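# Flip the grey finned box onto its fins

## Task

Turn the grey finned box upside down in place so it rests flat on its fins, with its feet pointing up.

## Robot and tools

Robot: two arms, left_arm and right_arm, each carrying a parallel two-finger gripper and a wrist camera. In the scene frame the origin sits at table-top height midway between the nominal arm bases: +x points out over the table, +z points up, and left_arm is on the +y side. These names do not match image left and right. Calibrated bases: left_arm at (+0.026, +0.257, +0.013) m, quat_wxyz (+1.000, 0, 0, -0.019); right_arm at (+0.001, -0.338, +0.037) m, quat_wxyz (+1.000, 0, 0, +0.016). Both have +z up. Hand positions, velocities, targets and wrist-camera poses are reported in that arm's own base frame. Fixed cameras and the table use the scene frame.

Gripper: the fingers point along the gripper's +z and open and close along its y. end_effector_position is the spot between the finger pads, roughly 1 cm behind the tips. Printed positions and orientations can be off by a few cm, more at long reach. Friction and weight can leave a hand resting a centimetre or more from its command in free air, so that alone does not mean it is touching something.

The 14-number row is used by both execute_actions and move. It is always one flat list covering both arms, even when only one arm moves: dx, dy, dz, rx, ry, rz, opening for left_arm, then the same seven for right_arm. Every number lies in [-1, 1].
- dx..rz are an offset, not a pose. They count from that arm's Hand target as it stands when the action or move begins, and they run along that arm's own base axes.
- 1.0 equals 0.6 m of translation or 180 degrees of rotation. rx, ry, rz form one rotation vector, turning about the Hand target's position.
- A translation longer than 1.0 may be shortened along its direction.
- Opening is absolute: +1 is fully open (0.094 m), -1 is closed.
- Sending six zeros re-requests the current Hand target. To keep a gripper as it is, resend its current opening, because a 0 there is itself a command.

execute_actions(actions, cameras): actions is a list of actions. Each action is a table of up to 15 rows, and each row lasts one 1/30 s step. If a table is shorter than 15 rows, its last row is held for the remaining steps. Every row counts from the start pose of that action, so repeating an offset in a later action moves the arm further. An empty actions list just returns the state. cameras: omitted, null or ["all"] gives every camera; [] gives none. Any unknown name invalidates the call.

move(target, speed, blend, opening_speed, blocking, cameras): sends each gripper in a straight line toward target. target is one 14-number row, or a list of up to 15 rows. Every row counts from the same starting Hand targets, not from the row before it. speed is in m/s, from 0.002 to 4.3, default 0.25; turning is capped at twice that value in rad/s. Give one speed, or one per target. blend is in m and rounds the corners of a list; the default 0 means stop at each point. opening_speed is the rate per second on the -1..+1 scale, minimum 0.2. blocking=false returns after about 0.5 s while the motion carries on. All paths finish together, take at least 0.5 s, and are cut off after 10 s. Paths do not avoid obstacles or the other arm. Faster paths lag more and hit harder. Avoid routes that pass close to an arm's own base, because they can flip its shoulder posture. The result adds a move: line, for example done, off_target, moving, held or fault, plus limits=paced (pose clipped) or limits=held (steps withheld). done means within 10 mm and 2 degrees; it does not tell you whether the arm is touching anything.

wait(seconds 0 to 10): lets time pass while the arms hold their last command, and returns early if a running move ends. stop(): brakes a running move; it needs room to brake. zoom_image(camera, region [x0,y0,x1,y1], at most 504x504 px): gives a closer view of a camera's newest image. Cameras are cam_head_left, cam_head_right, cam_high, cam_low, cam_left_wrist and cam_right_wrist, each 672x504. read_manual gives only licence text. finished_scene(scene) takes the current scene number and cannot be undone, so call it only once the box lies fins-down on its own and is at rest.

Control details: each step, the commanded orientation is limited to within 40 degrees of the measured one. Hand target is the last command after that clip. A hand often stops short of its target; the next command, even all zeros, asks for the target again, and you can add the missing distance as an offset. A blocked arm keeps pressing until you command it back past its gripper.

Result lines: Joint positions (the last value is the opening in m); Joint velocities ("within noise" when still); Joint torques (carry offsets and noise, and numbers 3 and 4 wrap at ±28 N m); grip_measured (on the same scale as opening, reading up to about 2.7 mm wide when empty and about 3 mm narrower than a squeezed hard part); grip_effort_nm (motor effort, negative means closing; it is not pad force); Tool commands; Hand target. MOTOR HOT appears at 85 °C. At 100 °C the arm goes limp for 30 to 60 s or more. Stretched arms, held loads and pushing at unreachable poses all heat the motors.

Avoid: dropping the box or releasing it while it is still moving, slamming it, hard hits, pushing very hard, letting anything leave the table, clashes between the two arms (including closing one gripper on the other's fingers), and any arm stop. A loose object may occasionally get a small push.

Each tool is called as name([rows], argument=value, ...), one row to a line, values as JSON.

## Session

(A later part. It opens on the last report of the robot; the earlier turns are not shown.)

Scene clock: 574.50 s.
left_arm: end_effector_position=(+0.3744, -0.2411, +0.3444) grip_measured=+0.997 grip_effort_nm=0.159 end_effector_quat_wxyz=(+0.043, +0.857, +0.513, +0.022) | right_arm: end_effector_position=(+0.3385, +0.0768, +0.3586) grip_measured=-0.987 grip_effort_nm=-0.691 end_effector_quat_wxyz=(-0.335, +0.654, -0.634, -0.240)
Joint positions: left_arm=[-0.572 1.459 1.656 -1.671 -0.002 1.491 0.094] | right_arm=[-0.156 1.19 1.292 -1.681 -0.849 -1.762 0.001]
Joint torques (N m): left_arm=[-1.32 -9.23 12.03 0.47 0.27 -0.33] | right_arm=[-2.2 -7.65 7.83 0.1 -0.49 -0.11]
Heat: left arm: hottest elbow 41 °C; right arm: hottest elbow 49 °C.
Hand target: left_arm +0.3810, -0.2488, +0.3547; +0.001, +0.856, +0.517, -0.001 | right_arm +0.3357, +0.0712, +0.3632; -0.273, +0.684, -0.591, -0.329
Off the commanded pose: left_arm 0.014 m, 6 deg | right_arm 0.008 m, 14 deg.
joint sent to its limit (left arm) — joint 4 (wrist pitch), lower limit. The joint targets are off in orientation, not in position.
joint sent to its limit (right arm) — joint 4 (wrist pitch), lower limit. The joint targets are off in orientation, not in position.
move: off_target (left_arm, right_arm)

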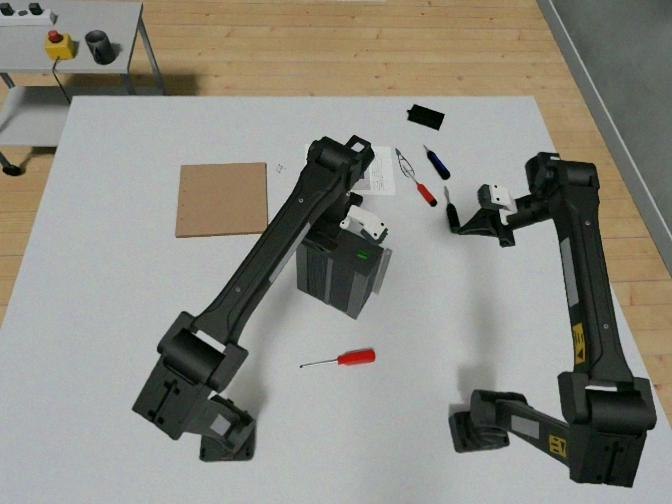

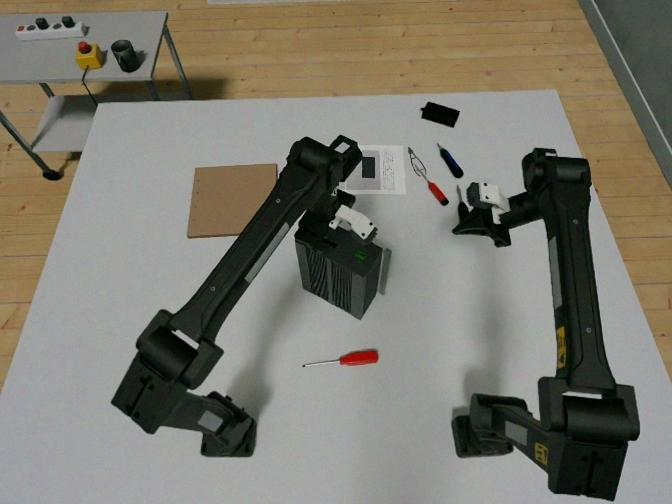

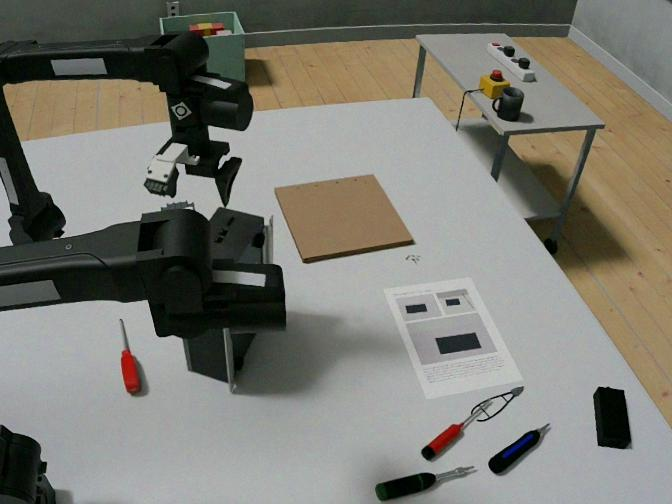

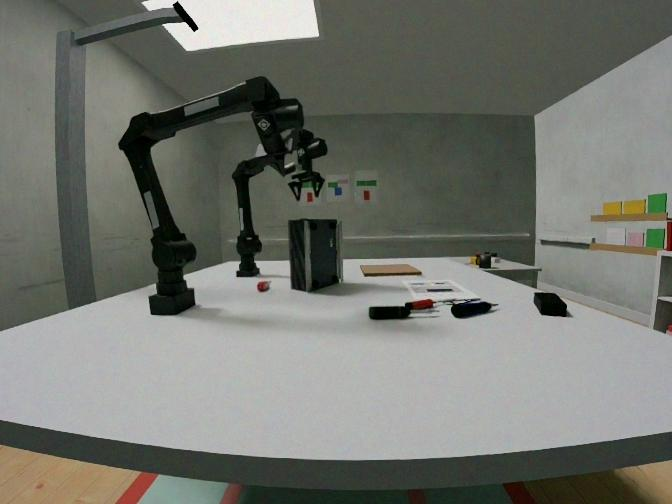

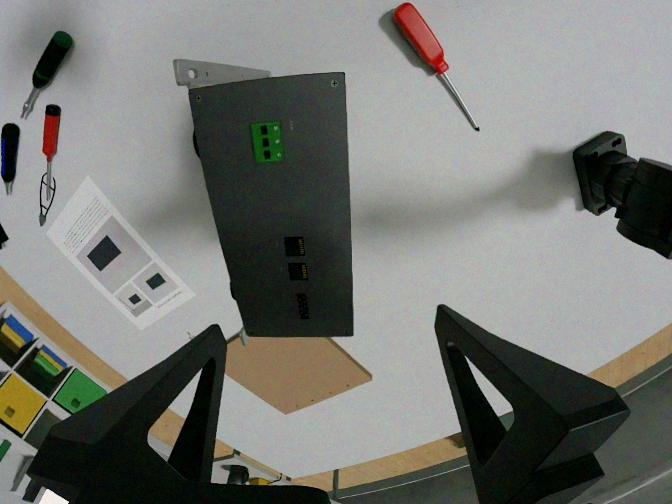

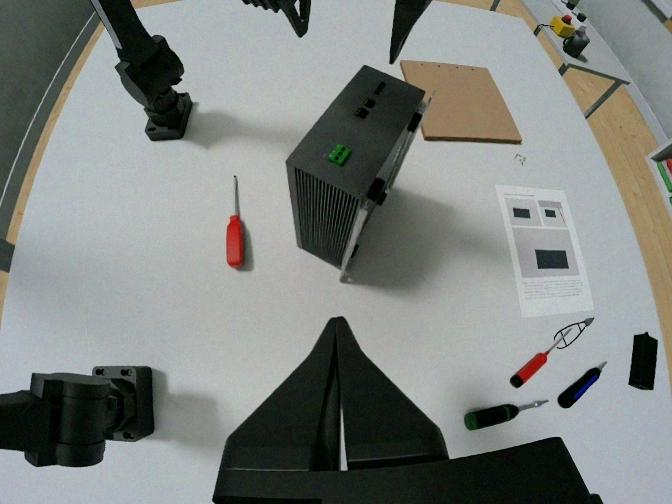

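move(target=[0.055,-0.042,-0.07,0,0,-0.005,1,0,0,0,0,0,0,-1], speed=0.08, cameras=["cam_left_wrist","cam_right_wrist"])

zoom_image(camera="cam_left_wrist", region=[150, 30, 500, 400])

zoom_image(camera="cam_right_wrist", region=[220, 0, 520, 300])

Scene clock: 622.47 s.
left_arm: end_effector_position=(+0.4068, -0.2639, +0.3065) grip_measured=+0.997 grip_effort_nm=0.159 end_effector_quat_wxyz=(+0.008, +0.859, +0.513, +0.005) | right_arm: end_effector_position=(+0.3385, +0.0768, +0.3585) grip_measured=-0.987 grip_effort_nm=-0.691 end_effector_quat_wxyz=(-0.335, +0.654, -0.634, -0.240)
Joint positions: left_arm=[-0.575 1.601 1.72 -1.671 -0.001 1.49 0.094] | right_arm=[-0.156 1.19 1.292 -1.681 -0.849 -1.762 0.001]
Joint torques (N m): left_arm=[-1.44 -10.99 11.95 0.28 0.26 -0.23] | right_arm=[-2.02 -7.53 7.84 0.38 -0.52 -0.16]
Heat: left arm: hottest elbow 48 °C; right arm: hottest elbow 45 °C.
Hand target: left_arm +0.4139, -0.2741, +0.3127; +0.001, +0.860, +0.511, -0.001 | right_arm +0.3357, +0.0712, +0.3631; -0.273, +0.684, -0.591, -0.329
Off the commanded pose: left_arm 0.014 m, 1 deg | right_arm 0.008 m, 14 deg.
joint sent to its limit (left arm) — joint 4 (wrist pitch), lower limit. The joint targets still meet the commanded pose.
joint sent to its limit (right arm) — joint 4 (wrist pitch), lower limit. The joint targets are off in orientation, not in position.
move: off_target (left_arm, right_arm)
Images, in order (width x height): cam_left_wrist 672x504, cam_right_wrist 672x504.

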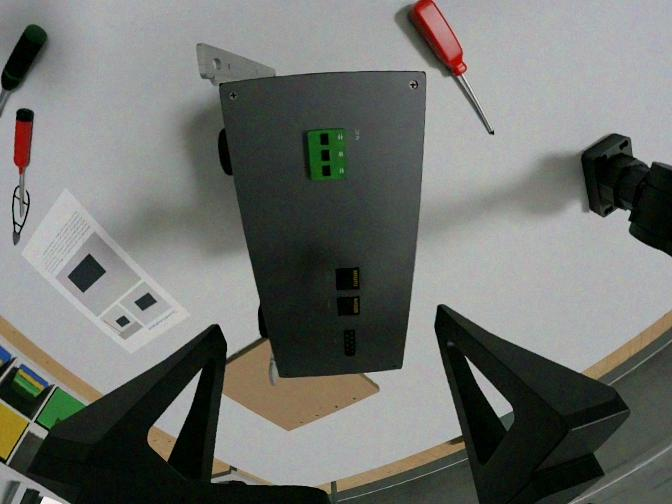

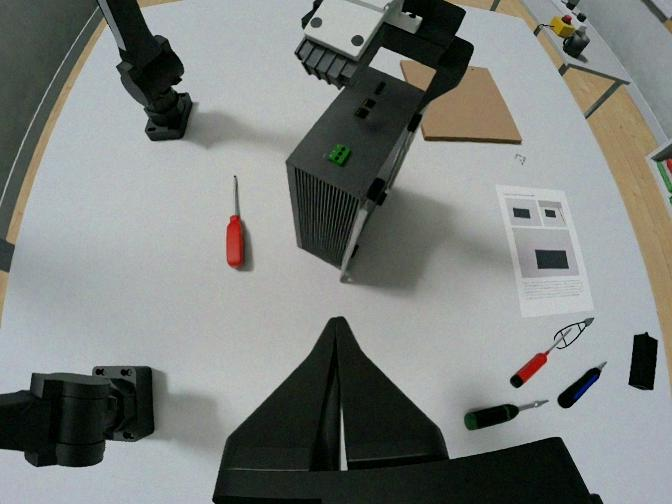

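Scaled by 1.362 from the camera's 672x504 image, which has a finer 960x720 frame.

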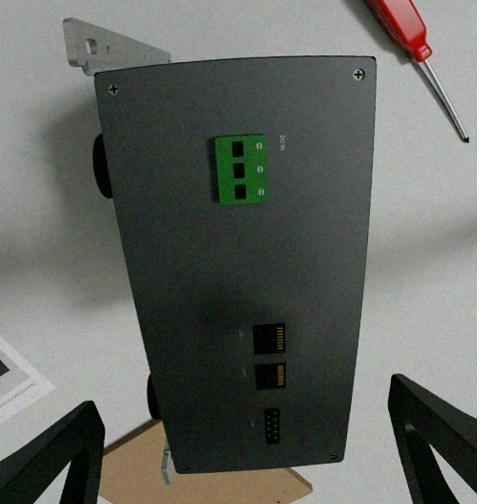

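Scaled by 1.680 from the camera's 672x504 image, which has a finer 960x720 frame.

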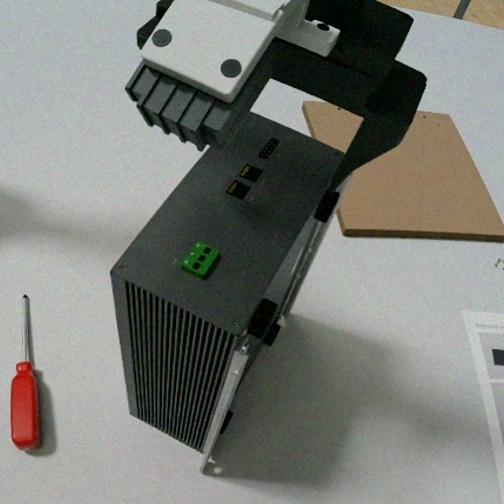

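move([
  [-0.05,0.033,0.183,0,0,0,1,0,0,0,0,0,0,-1],
  [-0.257,0.29,0.117,-0.283,-0.175,0.620,-1,-0.077,0.082,-0.188,-0.0065,-0.002,-0.558,-1],
  [-0.257,0.29,0.117,-0.283,-0.175,0.620,-1,-0.123,0.215,-0.505,-0.0065,-0.002,-0.558,-1],
], speed=0.25)

Scene clock: 688.20 s.
left_arm: end_effector_position=(+0.2625, -0.0992, +0.3834) grip_measured=-0.989 grip_effort_nm=-0.598 end_effector_quat_wxyz=(+0.423, -0.014, +0.906, +0.012) | right_arm: end_effector_position=(+0.2601, +0.1923, +0.0571) grip_measured=-0.988 grip_effort_nm=-0.647 end_effector_quat_wxyz=(+0.418, +0.011, +0.908, -0.015)
Joint positions: left_arm=[-0.673 0.649 1.011 -1.201 -0.528 -0.499 0.001] | right_arm=[0.994 1.155 0.364 -0.247 0.715 0.815 0.001]
Joint torques (N m): left_arm=[-1.67 0.26 8.75 1.76 -0.35 -0.33] | right_arm=[0.62 -3.49 6.89 1.84 0.57 0.05]
Heat: left arm: hottest elbow 46 °C; right arm: hottest elbow 44 °C.
Hand target: left_arm +0.2597, -0.1000, +0.3828; +0.423, -0.016, +0.906, +0.008 | right_arm +0.2619, +0.2002, +0.0601; +0.423, +0.014, +0.906, -0.006
Off the commanded pose: left_arm 0.003 m, 1 deg | right_arm 0.009 m, 1 deg.
move: done

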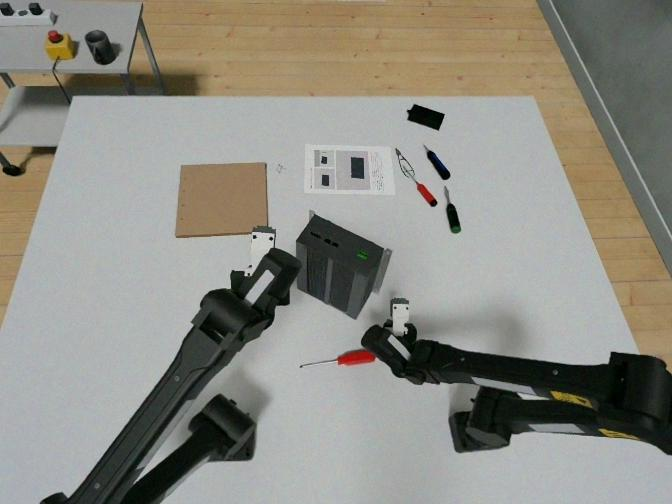

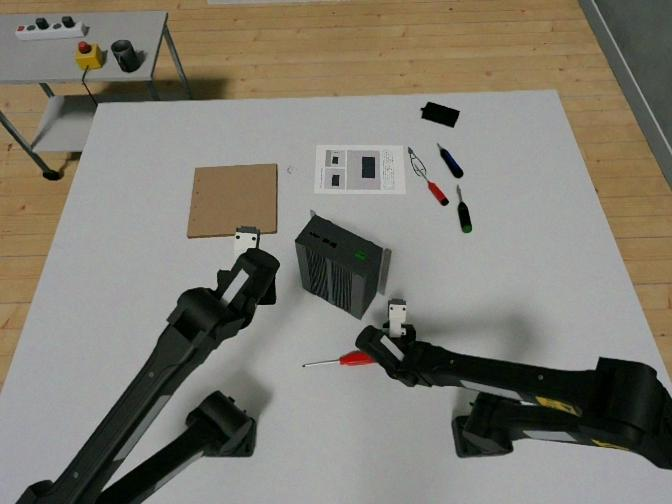

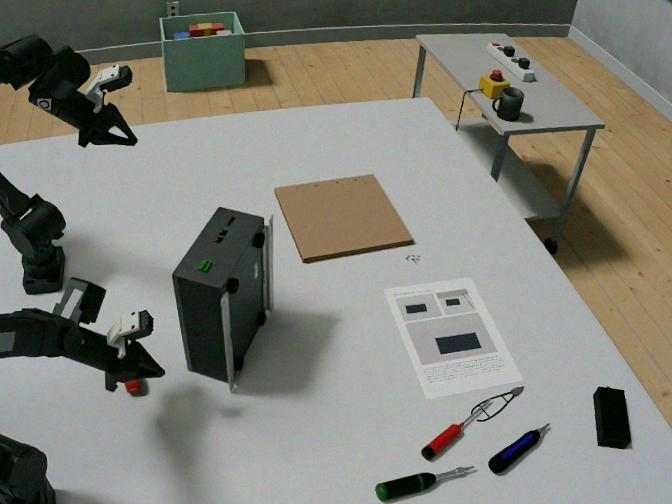

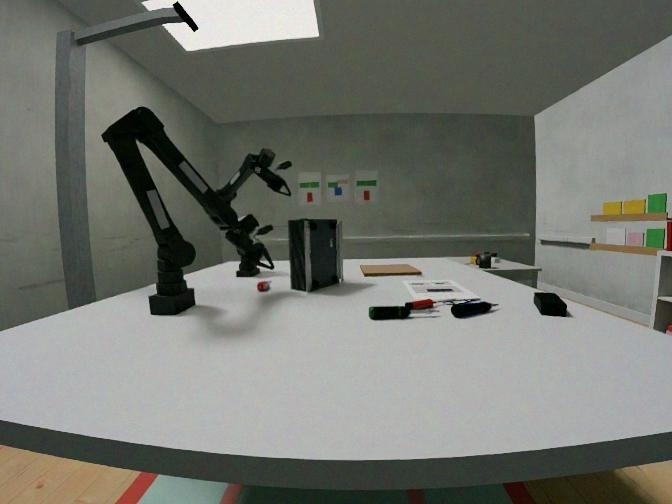

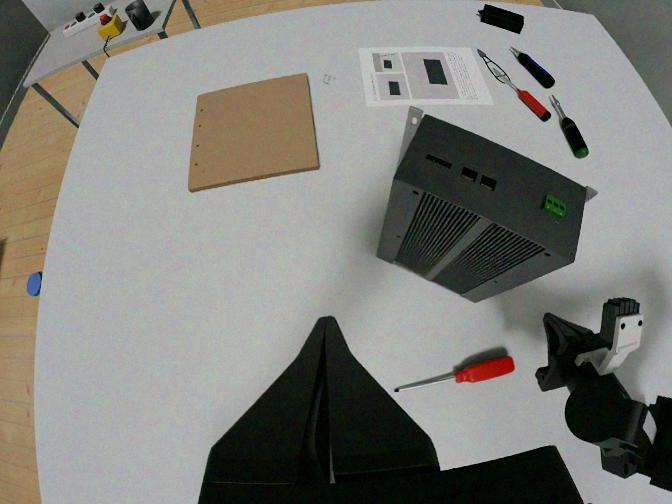

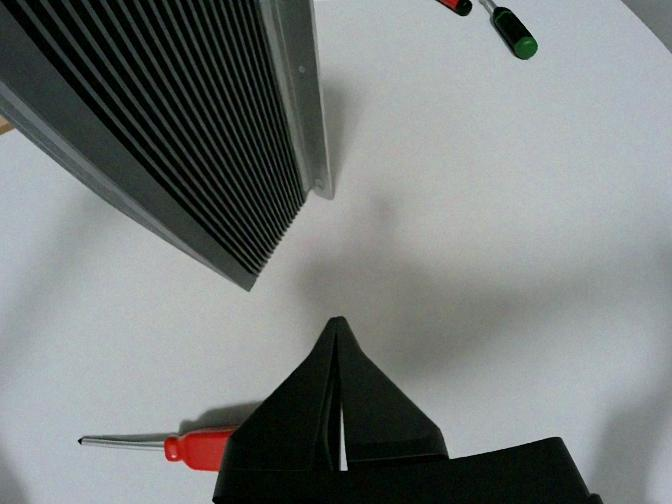

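move(target=[0,0,0,0,0,0,-1,-0.01,0.135,-0.065,0,0,0,-1], speed=0.1, cameras=["cam_left_wrist","cam_right_wrist"])

Scene clock: 705.23 s.
left_arm: end_effector_position=(+0.2624, -0.0993, +0.3834) grip_measured=-0.989 grip_effort_nm=-0.603 end_effector_quat_wxyz=(+0.423, -0.014, +0.906, +0.012) | right_arm: end_effector_position=(+0.2515, +0.2623, +0.0142) grip_measured=-0.988 grip_effort_nm=-0.647 end_effector_quat_wxyz=(+0.415, +0.008, +0.909, -0.024)
Joint positions: left_arm=[-0.674 0.649 1.011 -1.201 -0.528 -0.499 0.001] | right_arm=[1.15 1.488 0.503 -0.204 0.788 1.006 0.001]
Joint torques (N m): left_arm=[-1.49 0.09 8.7 1.7 -0.35 -0.33] | right_arm=[0.56 -6.36 7.17 1.7 0.7 0.05]
Heat: left arm: hottest elbow 45 °C; right arm: hottest elbow 43 °C.
Hand target: left_arm +0.2597, -0.1001, +0.3828; +0.423, -0.016, +0.906, +0.008 | right_arm +0.2559, +0.2812, +0.0211; +0.423, +0.014, +0.906, -0.006
Off the commanded pose: left_arm 0.003 m, 0 deg | right_arm 0.021 m, 2 deg.
move: off_target (right_arm)
Images, in order (width x height): cam_left_wrist 672x504, cam_right_wrist 672x504.

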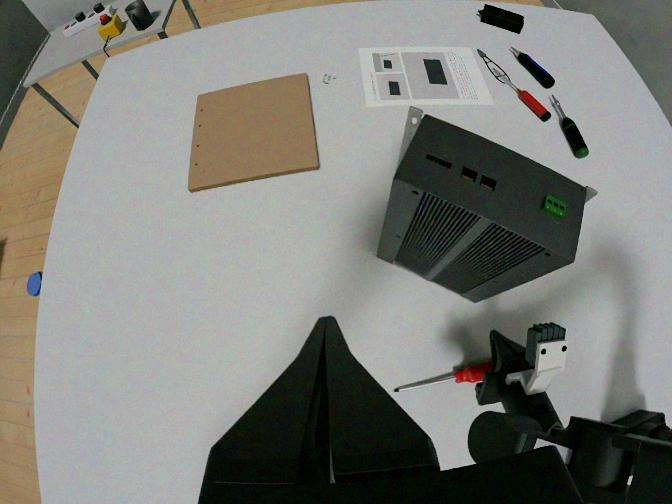

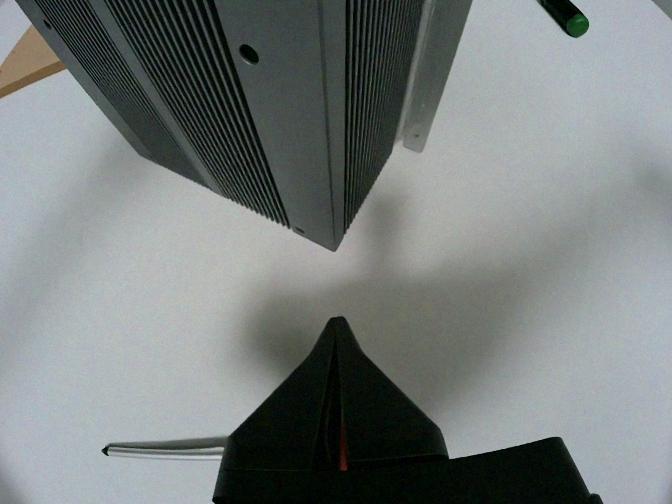

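move([
  [-0.016,-0.12,-0.3,0,0,0,-1,0.0,0.045,0.005,0,0,0,-1],
  [-0.016,-0.15,-0.56,0,0,0,-1,0.1,0.045,0.005,0,0,0,-1],
  [-0.016,-0.15,-0.56,0,0,0,-1,0.17,0.045,0.005,0,0,0,-1],
], speed=0.1)

Scene clock: 718.83 s.
left_arm: end_effector_position=(+0.2503, -0.1637, +0.2151) grip_measured=-0.989 grip_effort_nm=-0.593 end_effector_quat_wxyz=(+0.423, -0.014, +0.906, +0.012) | right_arm: end_effector_position=(+0.2543, +0.2877, +0.0181) grip_measured=-0.988 grip_effort_nm=-0.652 end_effector_quat_wxyz=(+0.419, +0.012, +0.908, -0.016)
Joint positions: left_arm=[-0.957 0.739 0.613 -0.872 -0.701 -0.774 0.001] | right_arm=[1.175 1.528 0.566 -0.231 0.799 1.04 0.001]
Joint torques (N m): left_arm=[-1.49 0.32 8.99 2.15 -0.49 -0.35] | right_arm=[-0.5 -8 4.67 1.03 0.45 -0.04]
Heat: left arm: hottest elbow 45 °C; right arm: hottest elbow 42 °C.
Hand target: left_arm +0.2506, -0.1683, +0.2122; +0.423, -0.016, +0.906, +0.008 (not the last commanded pose) | right_arm +0.2543, +0.2874, +0.0182; +0.419, +0.012, +0.908, -0.016 (not the last commanded pose)
Off the commanded pose: left_arm 0.170 m, 0 deg | right_arm 0.106 m, 1 deg.
move: held (right_arm; a check stopped the path), off_target (left_arm; braked when a check withheld steps of right_arm); path passed 0 of 3 targets; limits=held
pose unreachable (right arm): on one or more control steps of this call, first in action 0 (counted from 0), this arm could not follow its commanded pose, so it was not sent that pose on those steps. It may still have moved: this result reports where it is.
cause: moving toward the commanded pose would bring a part of the arm too close to another arm (this arm's wrist (the part past joint 4) and the left arm's gripper housing, along the way the arms are being sent, or toward where that arm still pushes).

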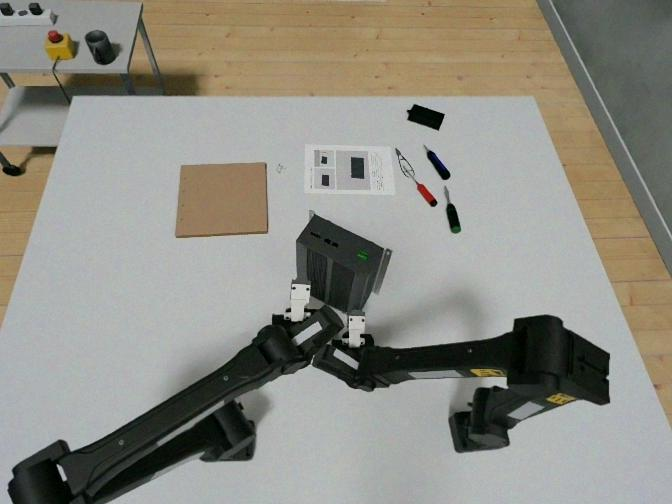

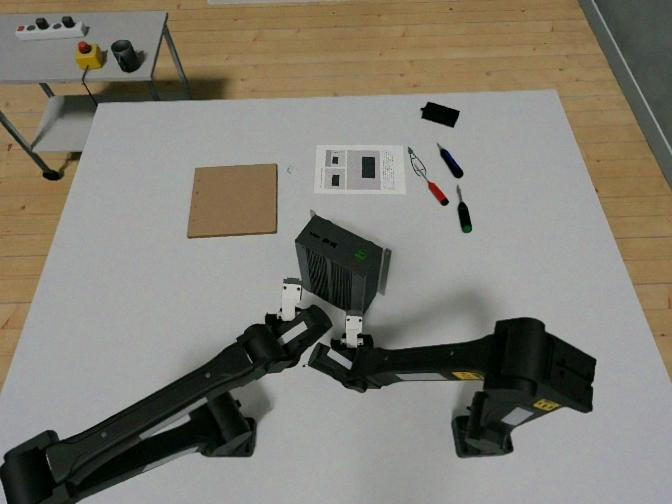

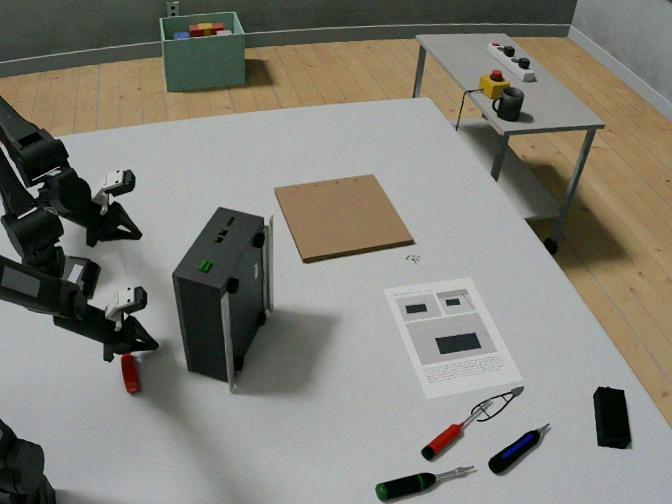

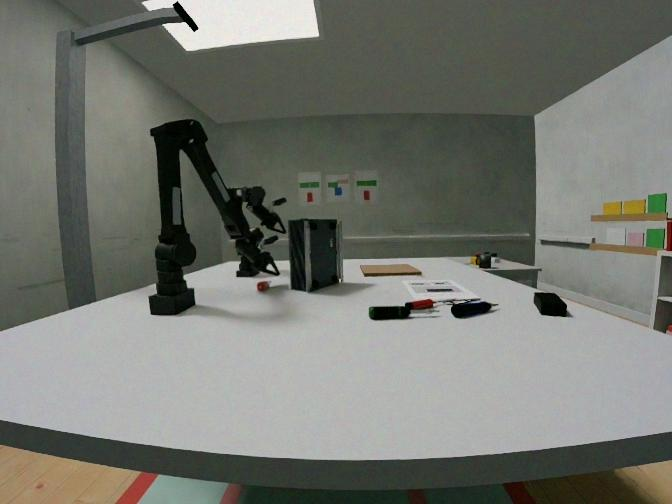

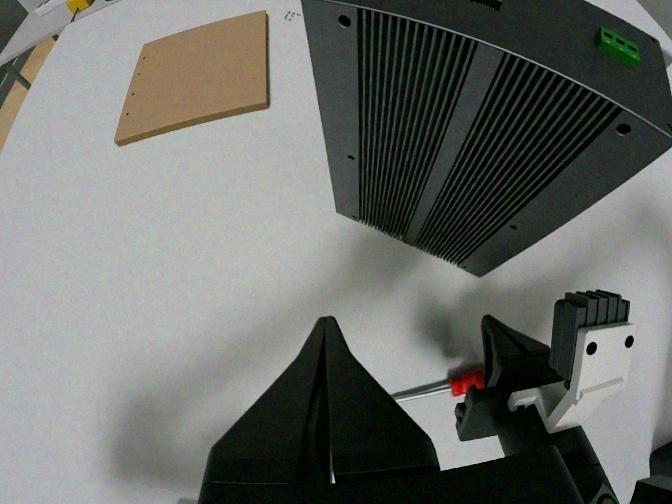

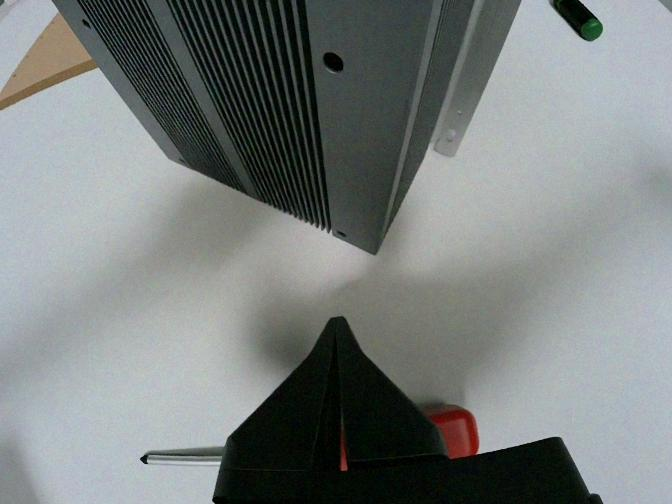

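move([
  [-0.02,0.15,0,0,0,0,-1,0.0,0.0,0,0,0,0,-1],
  [-0.02,0.15,0,0,0,0,-1,0.17,0.01,0.005,0,0,0,-1],
], speed=0.1)

Scene clock: 730.30 s.
left_arm: end_effector_position=(+0.2406, -0.0823, +0.2132) grip_measured=-0.989 grip_effort_nm=-0.593 end_effector_quat_wxyz=(+0.424, -0.018, +0.905, +0.004) | right_arm: end_effector_position=(+0.3341, +0.2856, +0.0124) grip_measured=-0.988 grip_effort_nm=-0.647 end_effector_quat_wxyz=(+0.409, -0.006, +0.912, -0.026)
Joint positions: left_arm=[-0.669 0.437 0.504 -0.894 -0.517 -0.503 0.001] | right_arm=[0.96 1.612 0.638 -0.061 0.69 0.749 0.001]
Joint torques (N m): left_arm=[0.15 1.2 9.13 1.54 -0.1 -0.07] | right_arm=[-3.19 -8.06 8.18 1.98 0.19 -0.04]
Heat: left arm: hottest elbow 45 °C; right arm: hottest elbow 41 °C.
Hand target: left_arm +0.2386, -0.0783, +0.2122; +0.423, -0.016, +0.906, +0.008 | right_arm +0.3562, +0.2935, +0.0212; +0.419, +0.012, +0.908, -0.016
Off the commanded pose: left_arm 0.005 m, 0 deg | right_arm 0.025 m, 3 deg.
move: off_target (right_arm)

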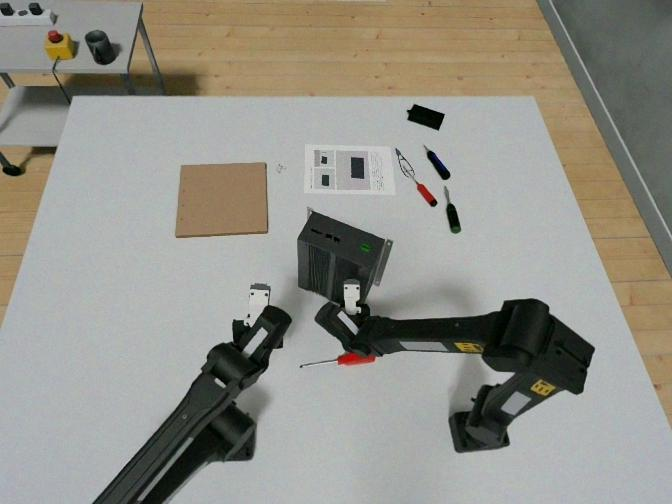

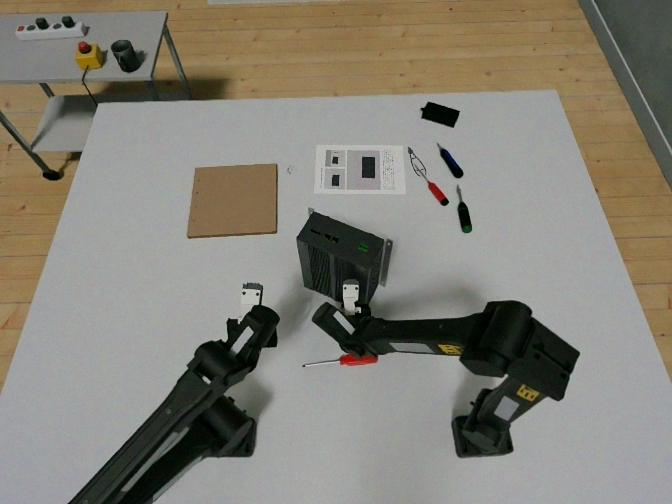

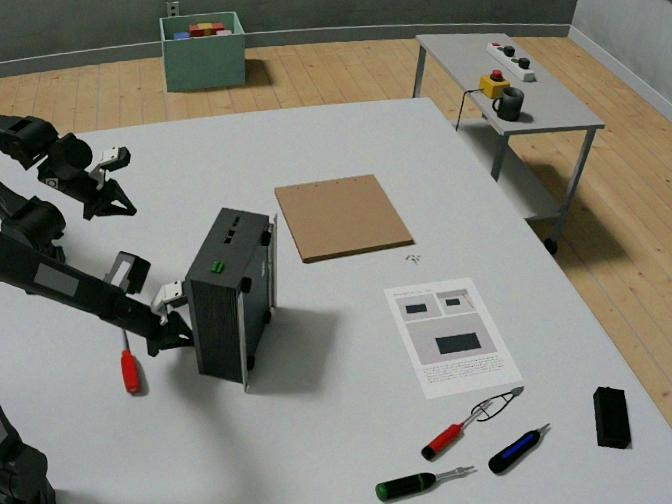

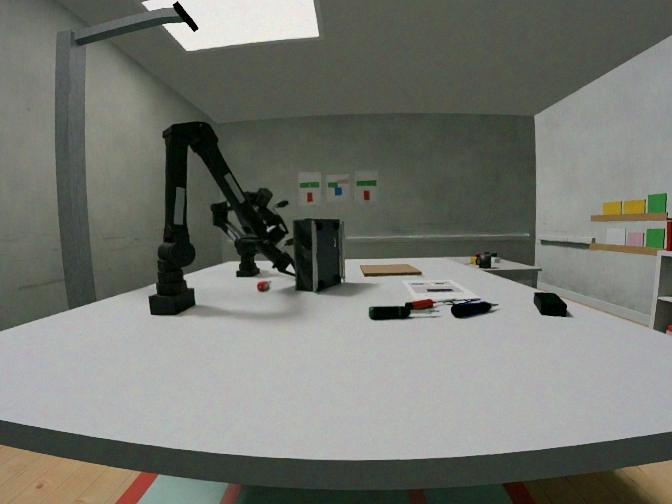

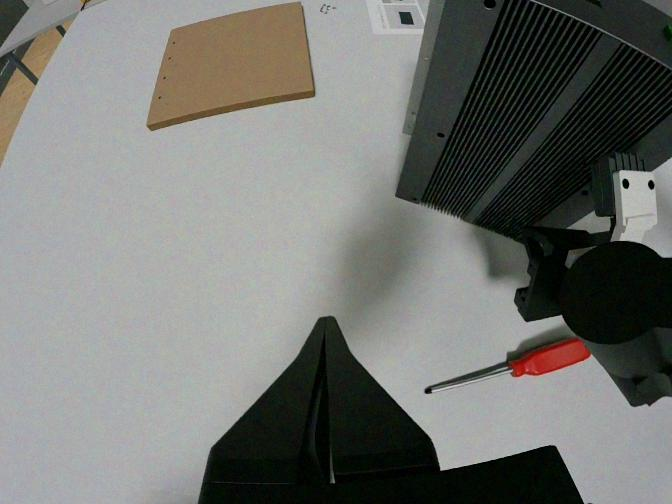

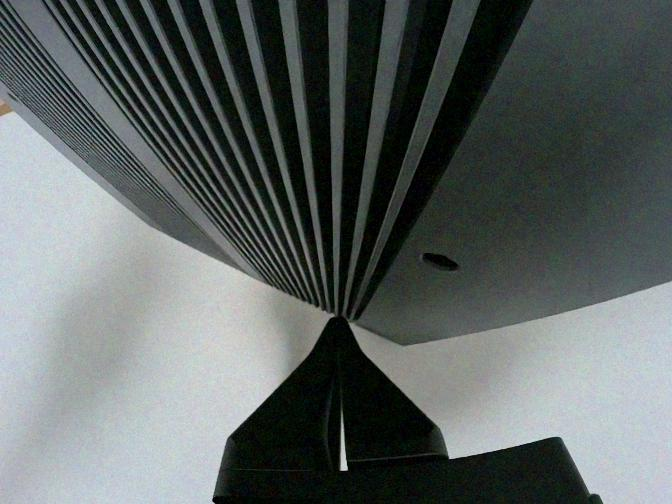

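move(target=[0,0,0,0,0,0,-1,0.1,0.0,0.01,0,0,0,-1], speed=0.08, cameras=["cam_head_left","cam_left_wrist","cam_right_wrist"])

Scene clock: 735.37 s.
left_arm: end_effector_position=(+0.2406, -0.0822, +0.2132) grip_measured=-0.989 grip_effort_nm=-0.593 end_effector_quat_wxyz=(+0.424, -0.018, +0.905, +0.005) | right_arm: end_effector_position=(+0.3866, +0.2786, +0.0132) grip_measured=-0.988 grip_effort_nm=-0.647 end_effector_quat_wxyz=(+0.404, +0.007, +0.914, -0.030)
Joint positions: left_arm=[-0.668 0.437 0.504 -0.894 -0.517 -0.503 0.001] | right_arm=[0.84 1.665 0.716 -0.034 0.63 0.659 0.001]
Joint torques (N m): left_arm=[-0.03 1.26 9.18 1.5 -0.11 -0.08] | right_arm=[-3.31 -9 9.92 2.24 -0.13 -0.42]
Heat: left arm: hottest elbow 45 °C; right arm: hottest elbow 41 °C.
Hand target: left_arm +0.2387, -0.0783, +0.2122; +0.423, -0.016, +0.906, +0.008 | right_arm +0.4164, +0.2934, +0.0274; +0.419, +0.012, +0.908, -0.016
Off the commanded pose: left_arm 0.004 m, 0 deg | right_arm 0.036 m, 3 deg.
move: off_target (right_arm)
Images, in order (width x height): cam_head_left 672x504, cam_left_wrist 672x504, cam_right_wrist 672x504.

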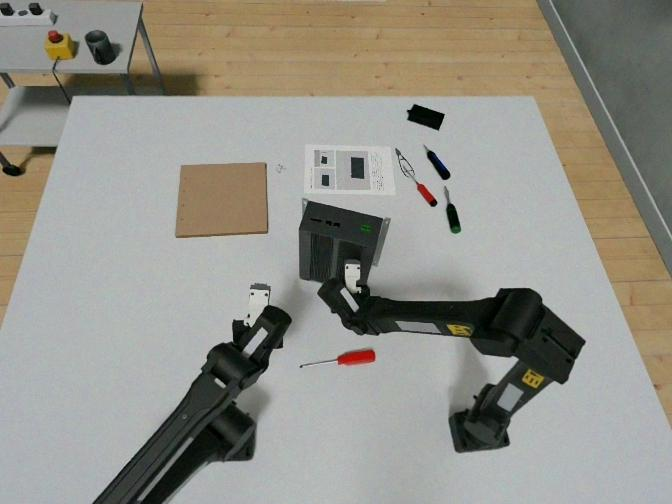

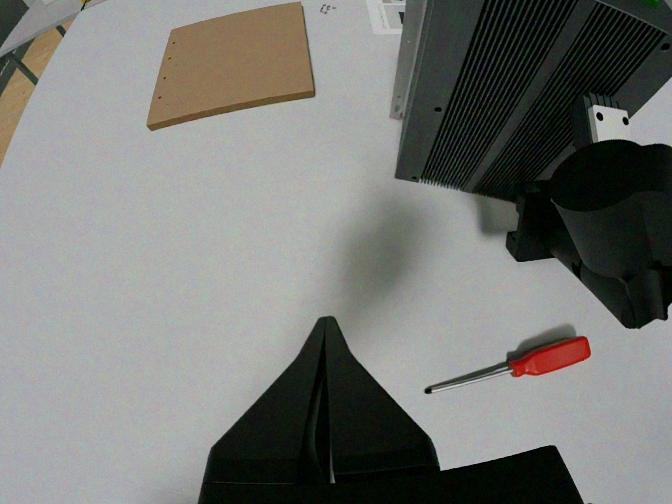

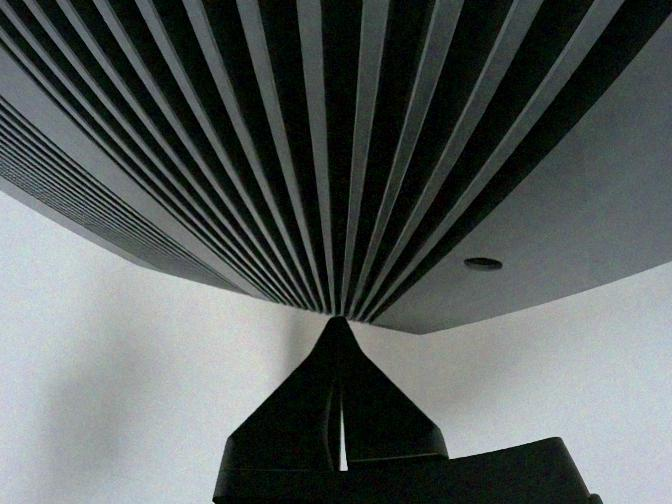

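move(target=[0,0,0,0,0,0,-1,0.085,0.01,0.01,0,0,0,-1], speed=0.08, cameras=["cam_head_left","cam_left_wrist","cam_right_wrist"])

Scene clock: 744.67 s.
left_arm: end_effector_position=(+0.2406, -0.0822, +0.2132) grip_measured=-0.989 grip_effort_nm=-0.593 end_effector_quat_wxyz=(+0.424, -0.018, +0.905, +0.005) | right_arm: end_effector_position=(+0.4346, +0.2866, +0.0148) grip_measured=-0.988 grip_effort_nm=-0.657 end_effector_quat_wxyz=(+0.401, +0.007, +0.916, -0.028)
Joint positions: left_arm=[-0.668 0.437 0.504 -0.894 -0.517 -0.503 0.001] | right_arm=[0.766 1.734 0.823 -0.034 0.582 0.588 0.001]
Joint torques (N m): left_arm=[-0.09 1.2 9.18 1.5 -0.1 -0.07] | right_arm=[-2.96 -10.99 10.65 1.91 0.02 -0.35]
Heat: left arm: hottest elbow 45 °C; right arm: hottest elbow 41 °C.
Hand target: left_arm +0.2387, -0.0783, +0.2122; +0.423, -0.016, +0.906, +0.008 | right_arm +0.4673, +0.2994, +0.0333; +0.419, +0.012, +0.908, -0.016
Off the commanded pose: left_arm 0.005 m, 0 deg | right_arm 0.040 m, 3 deg.
move: off_target (right_arm)
Images, in order (width x height): cam_head_left 672x504, cam_left_wrist 672x504, cam_right_wrist 672x504.

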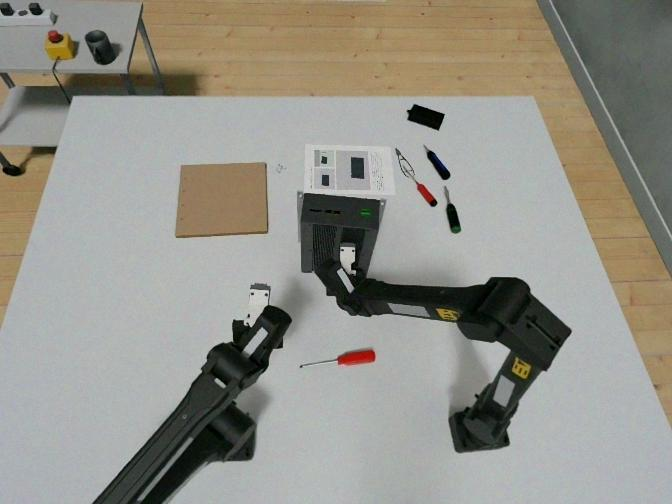

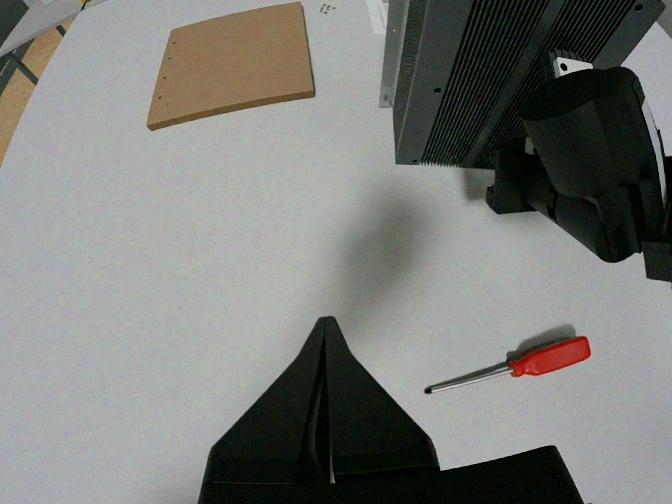

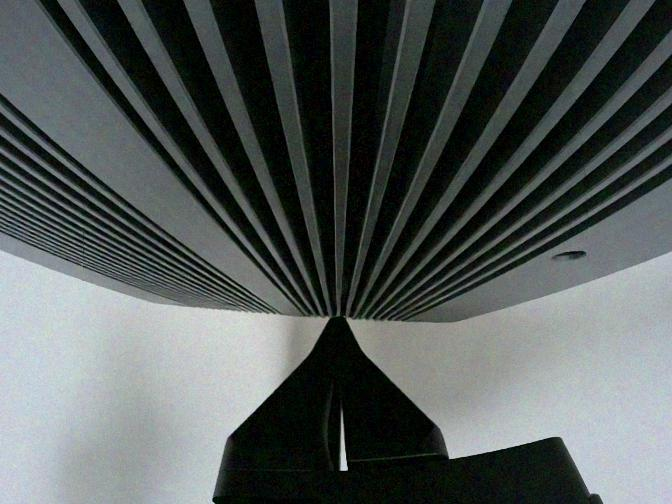

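move([
  [0,0,0,0,0,0,-1,-0.11,0.0,0,0,0,0,-1],
  [0,0,0,0,0,0,-1,-0.11,0.055,0,0,0,0,-1],
  [0,0,0,0,0,0,-1,0.12,0.055,0.01,0,0,0,-1],
], speed=0.1, cameras=["cam_head_left","cam_left_wrist","cam_right_wrist"])

Scene clock: 752.67 s.
left_arm: end_effector_position=(+0.2406, -0.0822, +0.2132) grip_measured=-0.989 grip_effort_nm=-0.598 end_effector_quat_wxyz=(+0.424, -0.018, +0.905, +0.005) | right_arm: end_effector_position=(+0.4994, +0.3435, +0.0262) grip_measured=-0.988 grip_effort_nm=-0.657 end_effector_quat_wxyz=(+0.406, -0.014, +0.914, -0.013)
Joint positions: left_arm=[-0.668 0.437 0.504 -0.894 -0.517 -0.503 0.001] | right_arm=[0.75 1.862 1.061 -0.097 0.54 0.525 0.001]
Joint torques (N m): left_arm=[0.03 1.14 9.17 1.5 -0.1 -0.07] | right_arm=[-4.72 -13.68 10.84 1.42 0.48 -0.14]
Heat: left arm: hottest elbow 45 °C; right arm: hottest elbow 42 °C.
Hand target: left_arm +0.2387, -0.0783, +0.2122; +0.423, -0.016, +0.906, +0.008 | right_arm +0.5392, +0.3325, +0.0393; +0.419, +0.012, +0.908, -0.016
Off the commanded pose: left_arm 0.005 m, 0 deg | right_arm 0.043 m, 4 deg.
move: off_target (right_arm)
Images, in order (width x height): cam_head_left 672x504, cam_left_wrist 672x504, cam_right_wrist 672x504.

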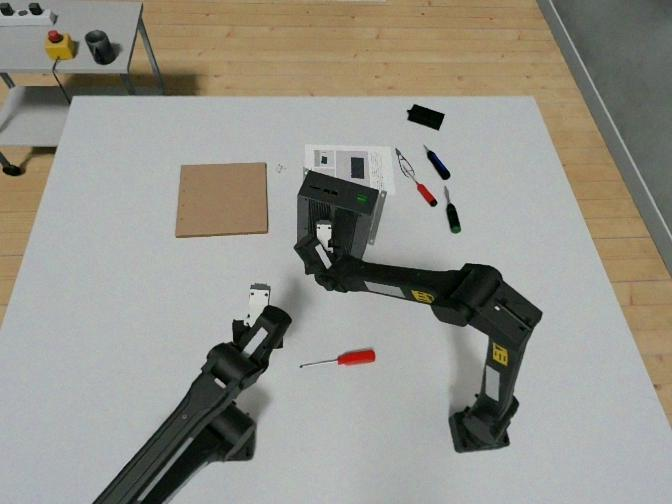

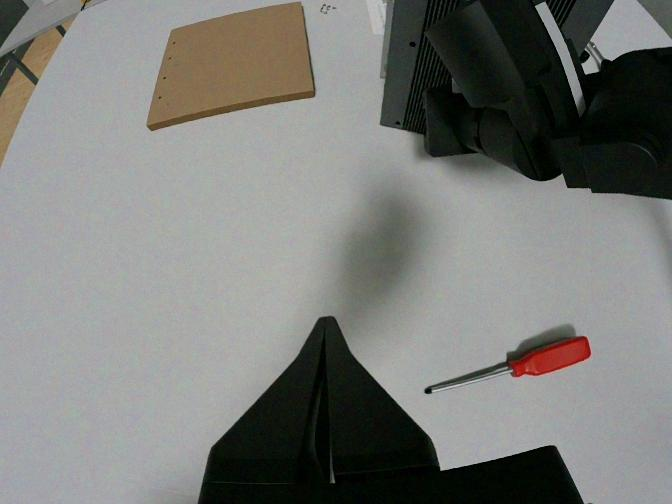

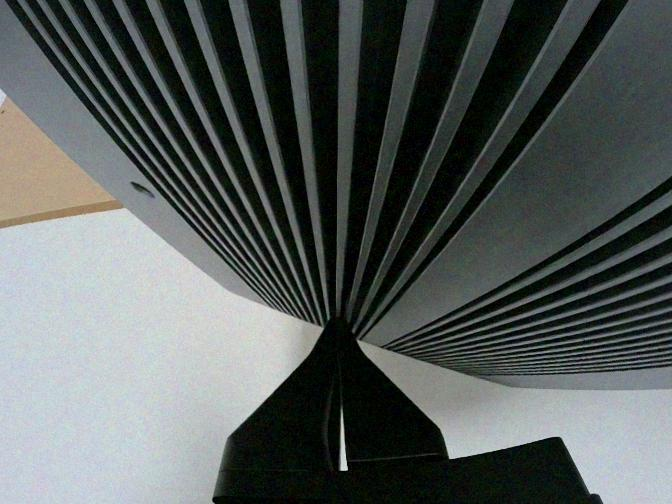

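move([
  [0,0,0,0,0,0,-1,-0.11,0.0,-0.01,0,0,0,-1],
  [0,0,0,0,0,0,-1,-0.11,-0.15,-0.01,0,0,0,-1],
  [0,0,0,0,0,0,-1,0.06,-0.15,-0.01,0,0,0,-1],
], speed=0.1, cameras=["cam_head_left","cam_left_wrist","cam_right_wrist"])

Scene clock: 759.93 s.
left_arm: end_effector_position=(+0.2406, -0.0822, +0.2133) grip_measured=-0.989 grip_effort_nm=-0.598 end_effector_quat_wxyz=(+0.424, -0.018, +0.905, +0.004) | right_arm: end_effector_position=(+0.5477, +0.2403, +0.0239) grip_measured=-0.988 grip_effort_nm=-0.652 end_effector_quat_wxyz=(+0.410, +0.013, +0.912, -0.017)
Joint positions: left_arm=[-0.668 0.437 0.504 -0.894 -0.517 -0.503 0.001] | right_arm=[0.534 1.829 0.979 0.033 0.429 0.39 0.001]
Joint torques (N m): left_arm=[0.15 1.2 9.2 1.52 -0.11 -0.06] | right_arm=[-2.32 -11.63 10.73 1.43 -0.24 -0.31]
Heat: left arm: hottest elbow 45 °C; right arm: hottest elbow 43 °C.
Hand target: left_arm +0.2387, -0.0783, +0.2123; +0.424, -0.016, +0.906, +0.008 | right_arm +0.5752, +0.2425, +0.0333; +0.419, +0.012, +0.908, -0.016
Off the commanded pose: left_arm 0.005 m, 0 deg | right_arm 0.029 m, 1 deg.
move: off_target (right_arm)
Images, in order (width x height): cam_head_left 672x504, cam_left_wrist 672x504, cam_right_wrist 672x504.

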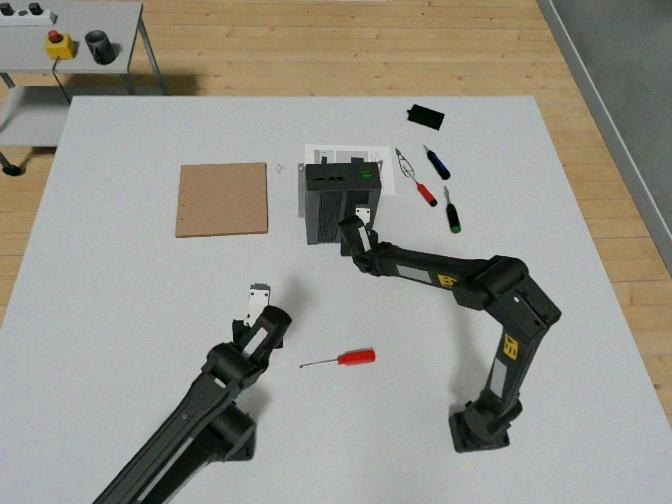

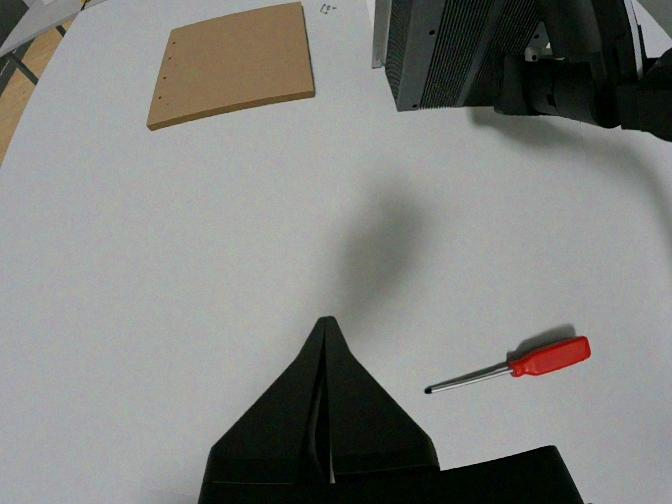

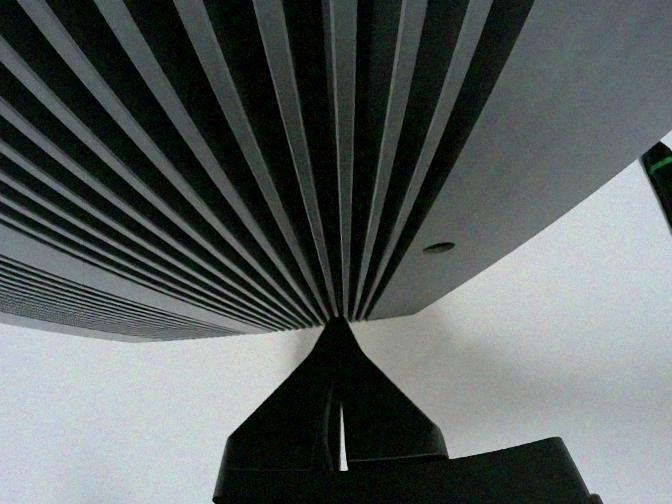

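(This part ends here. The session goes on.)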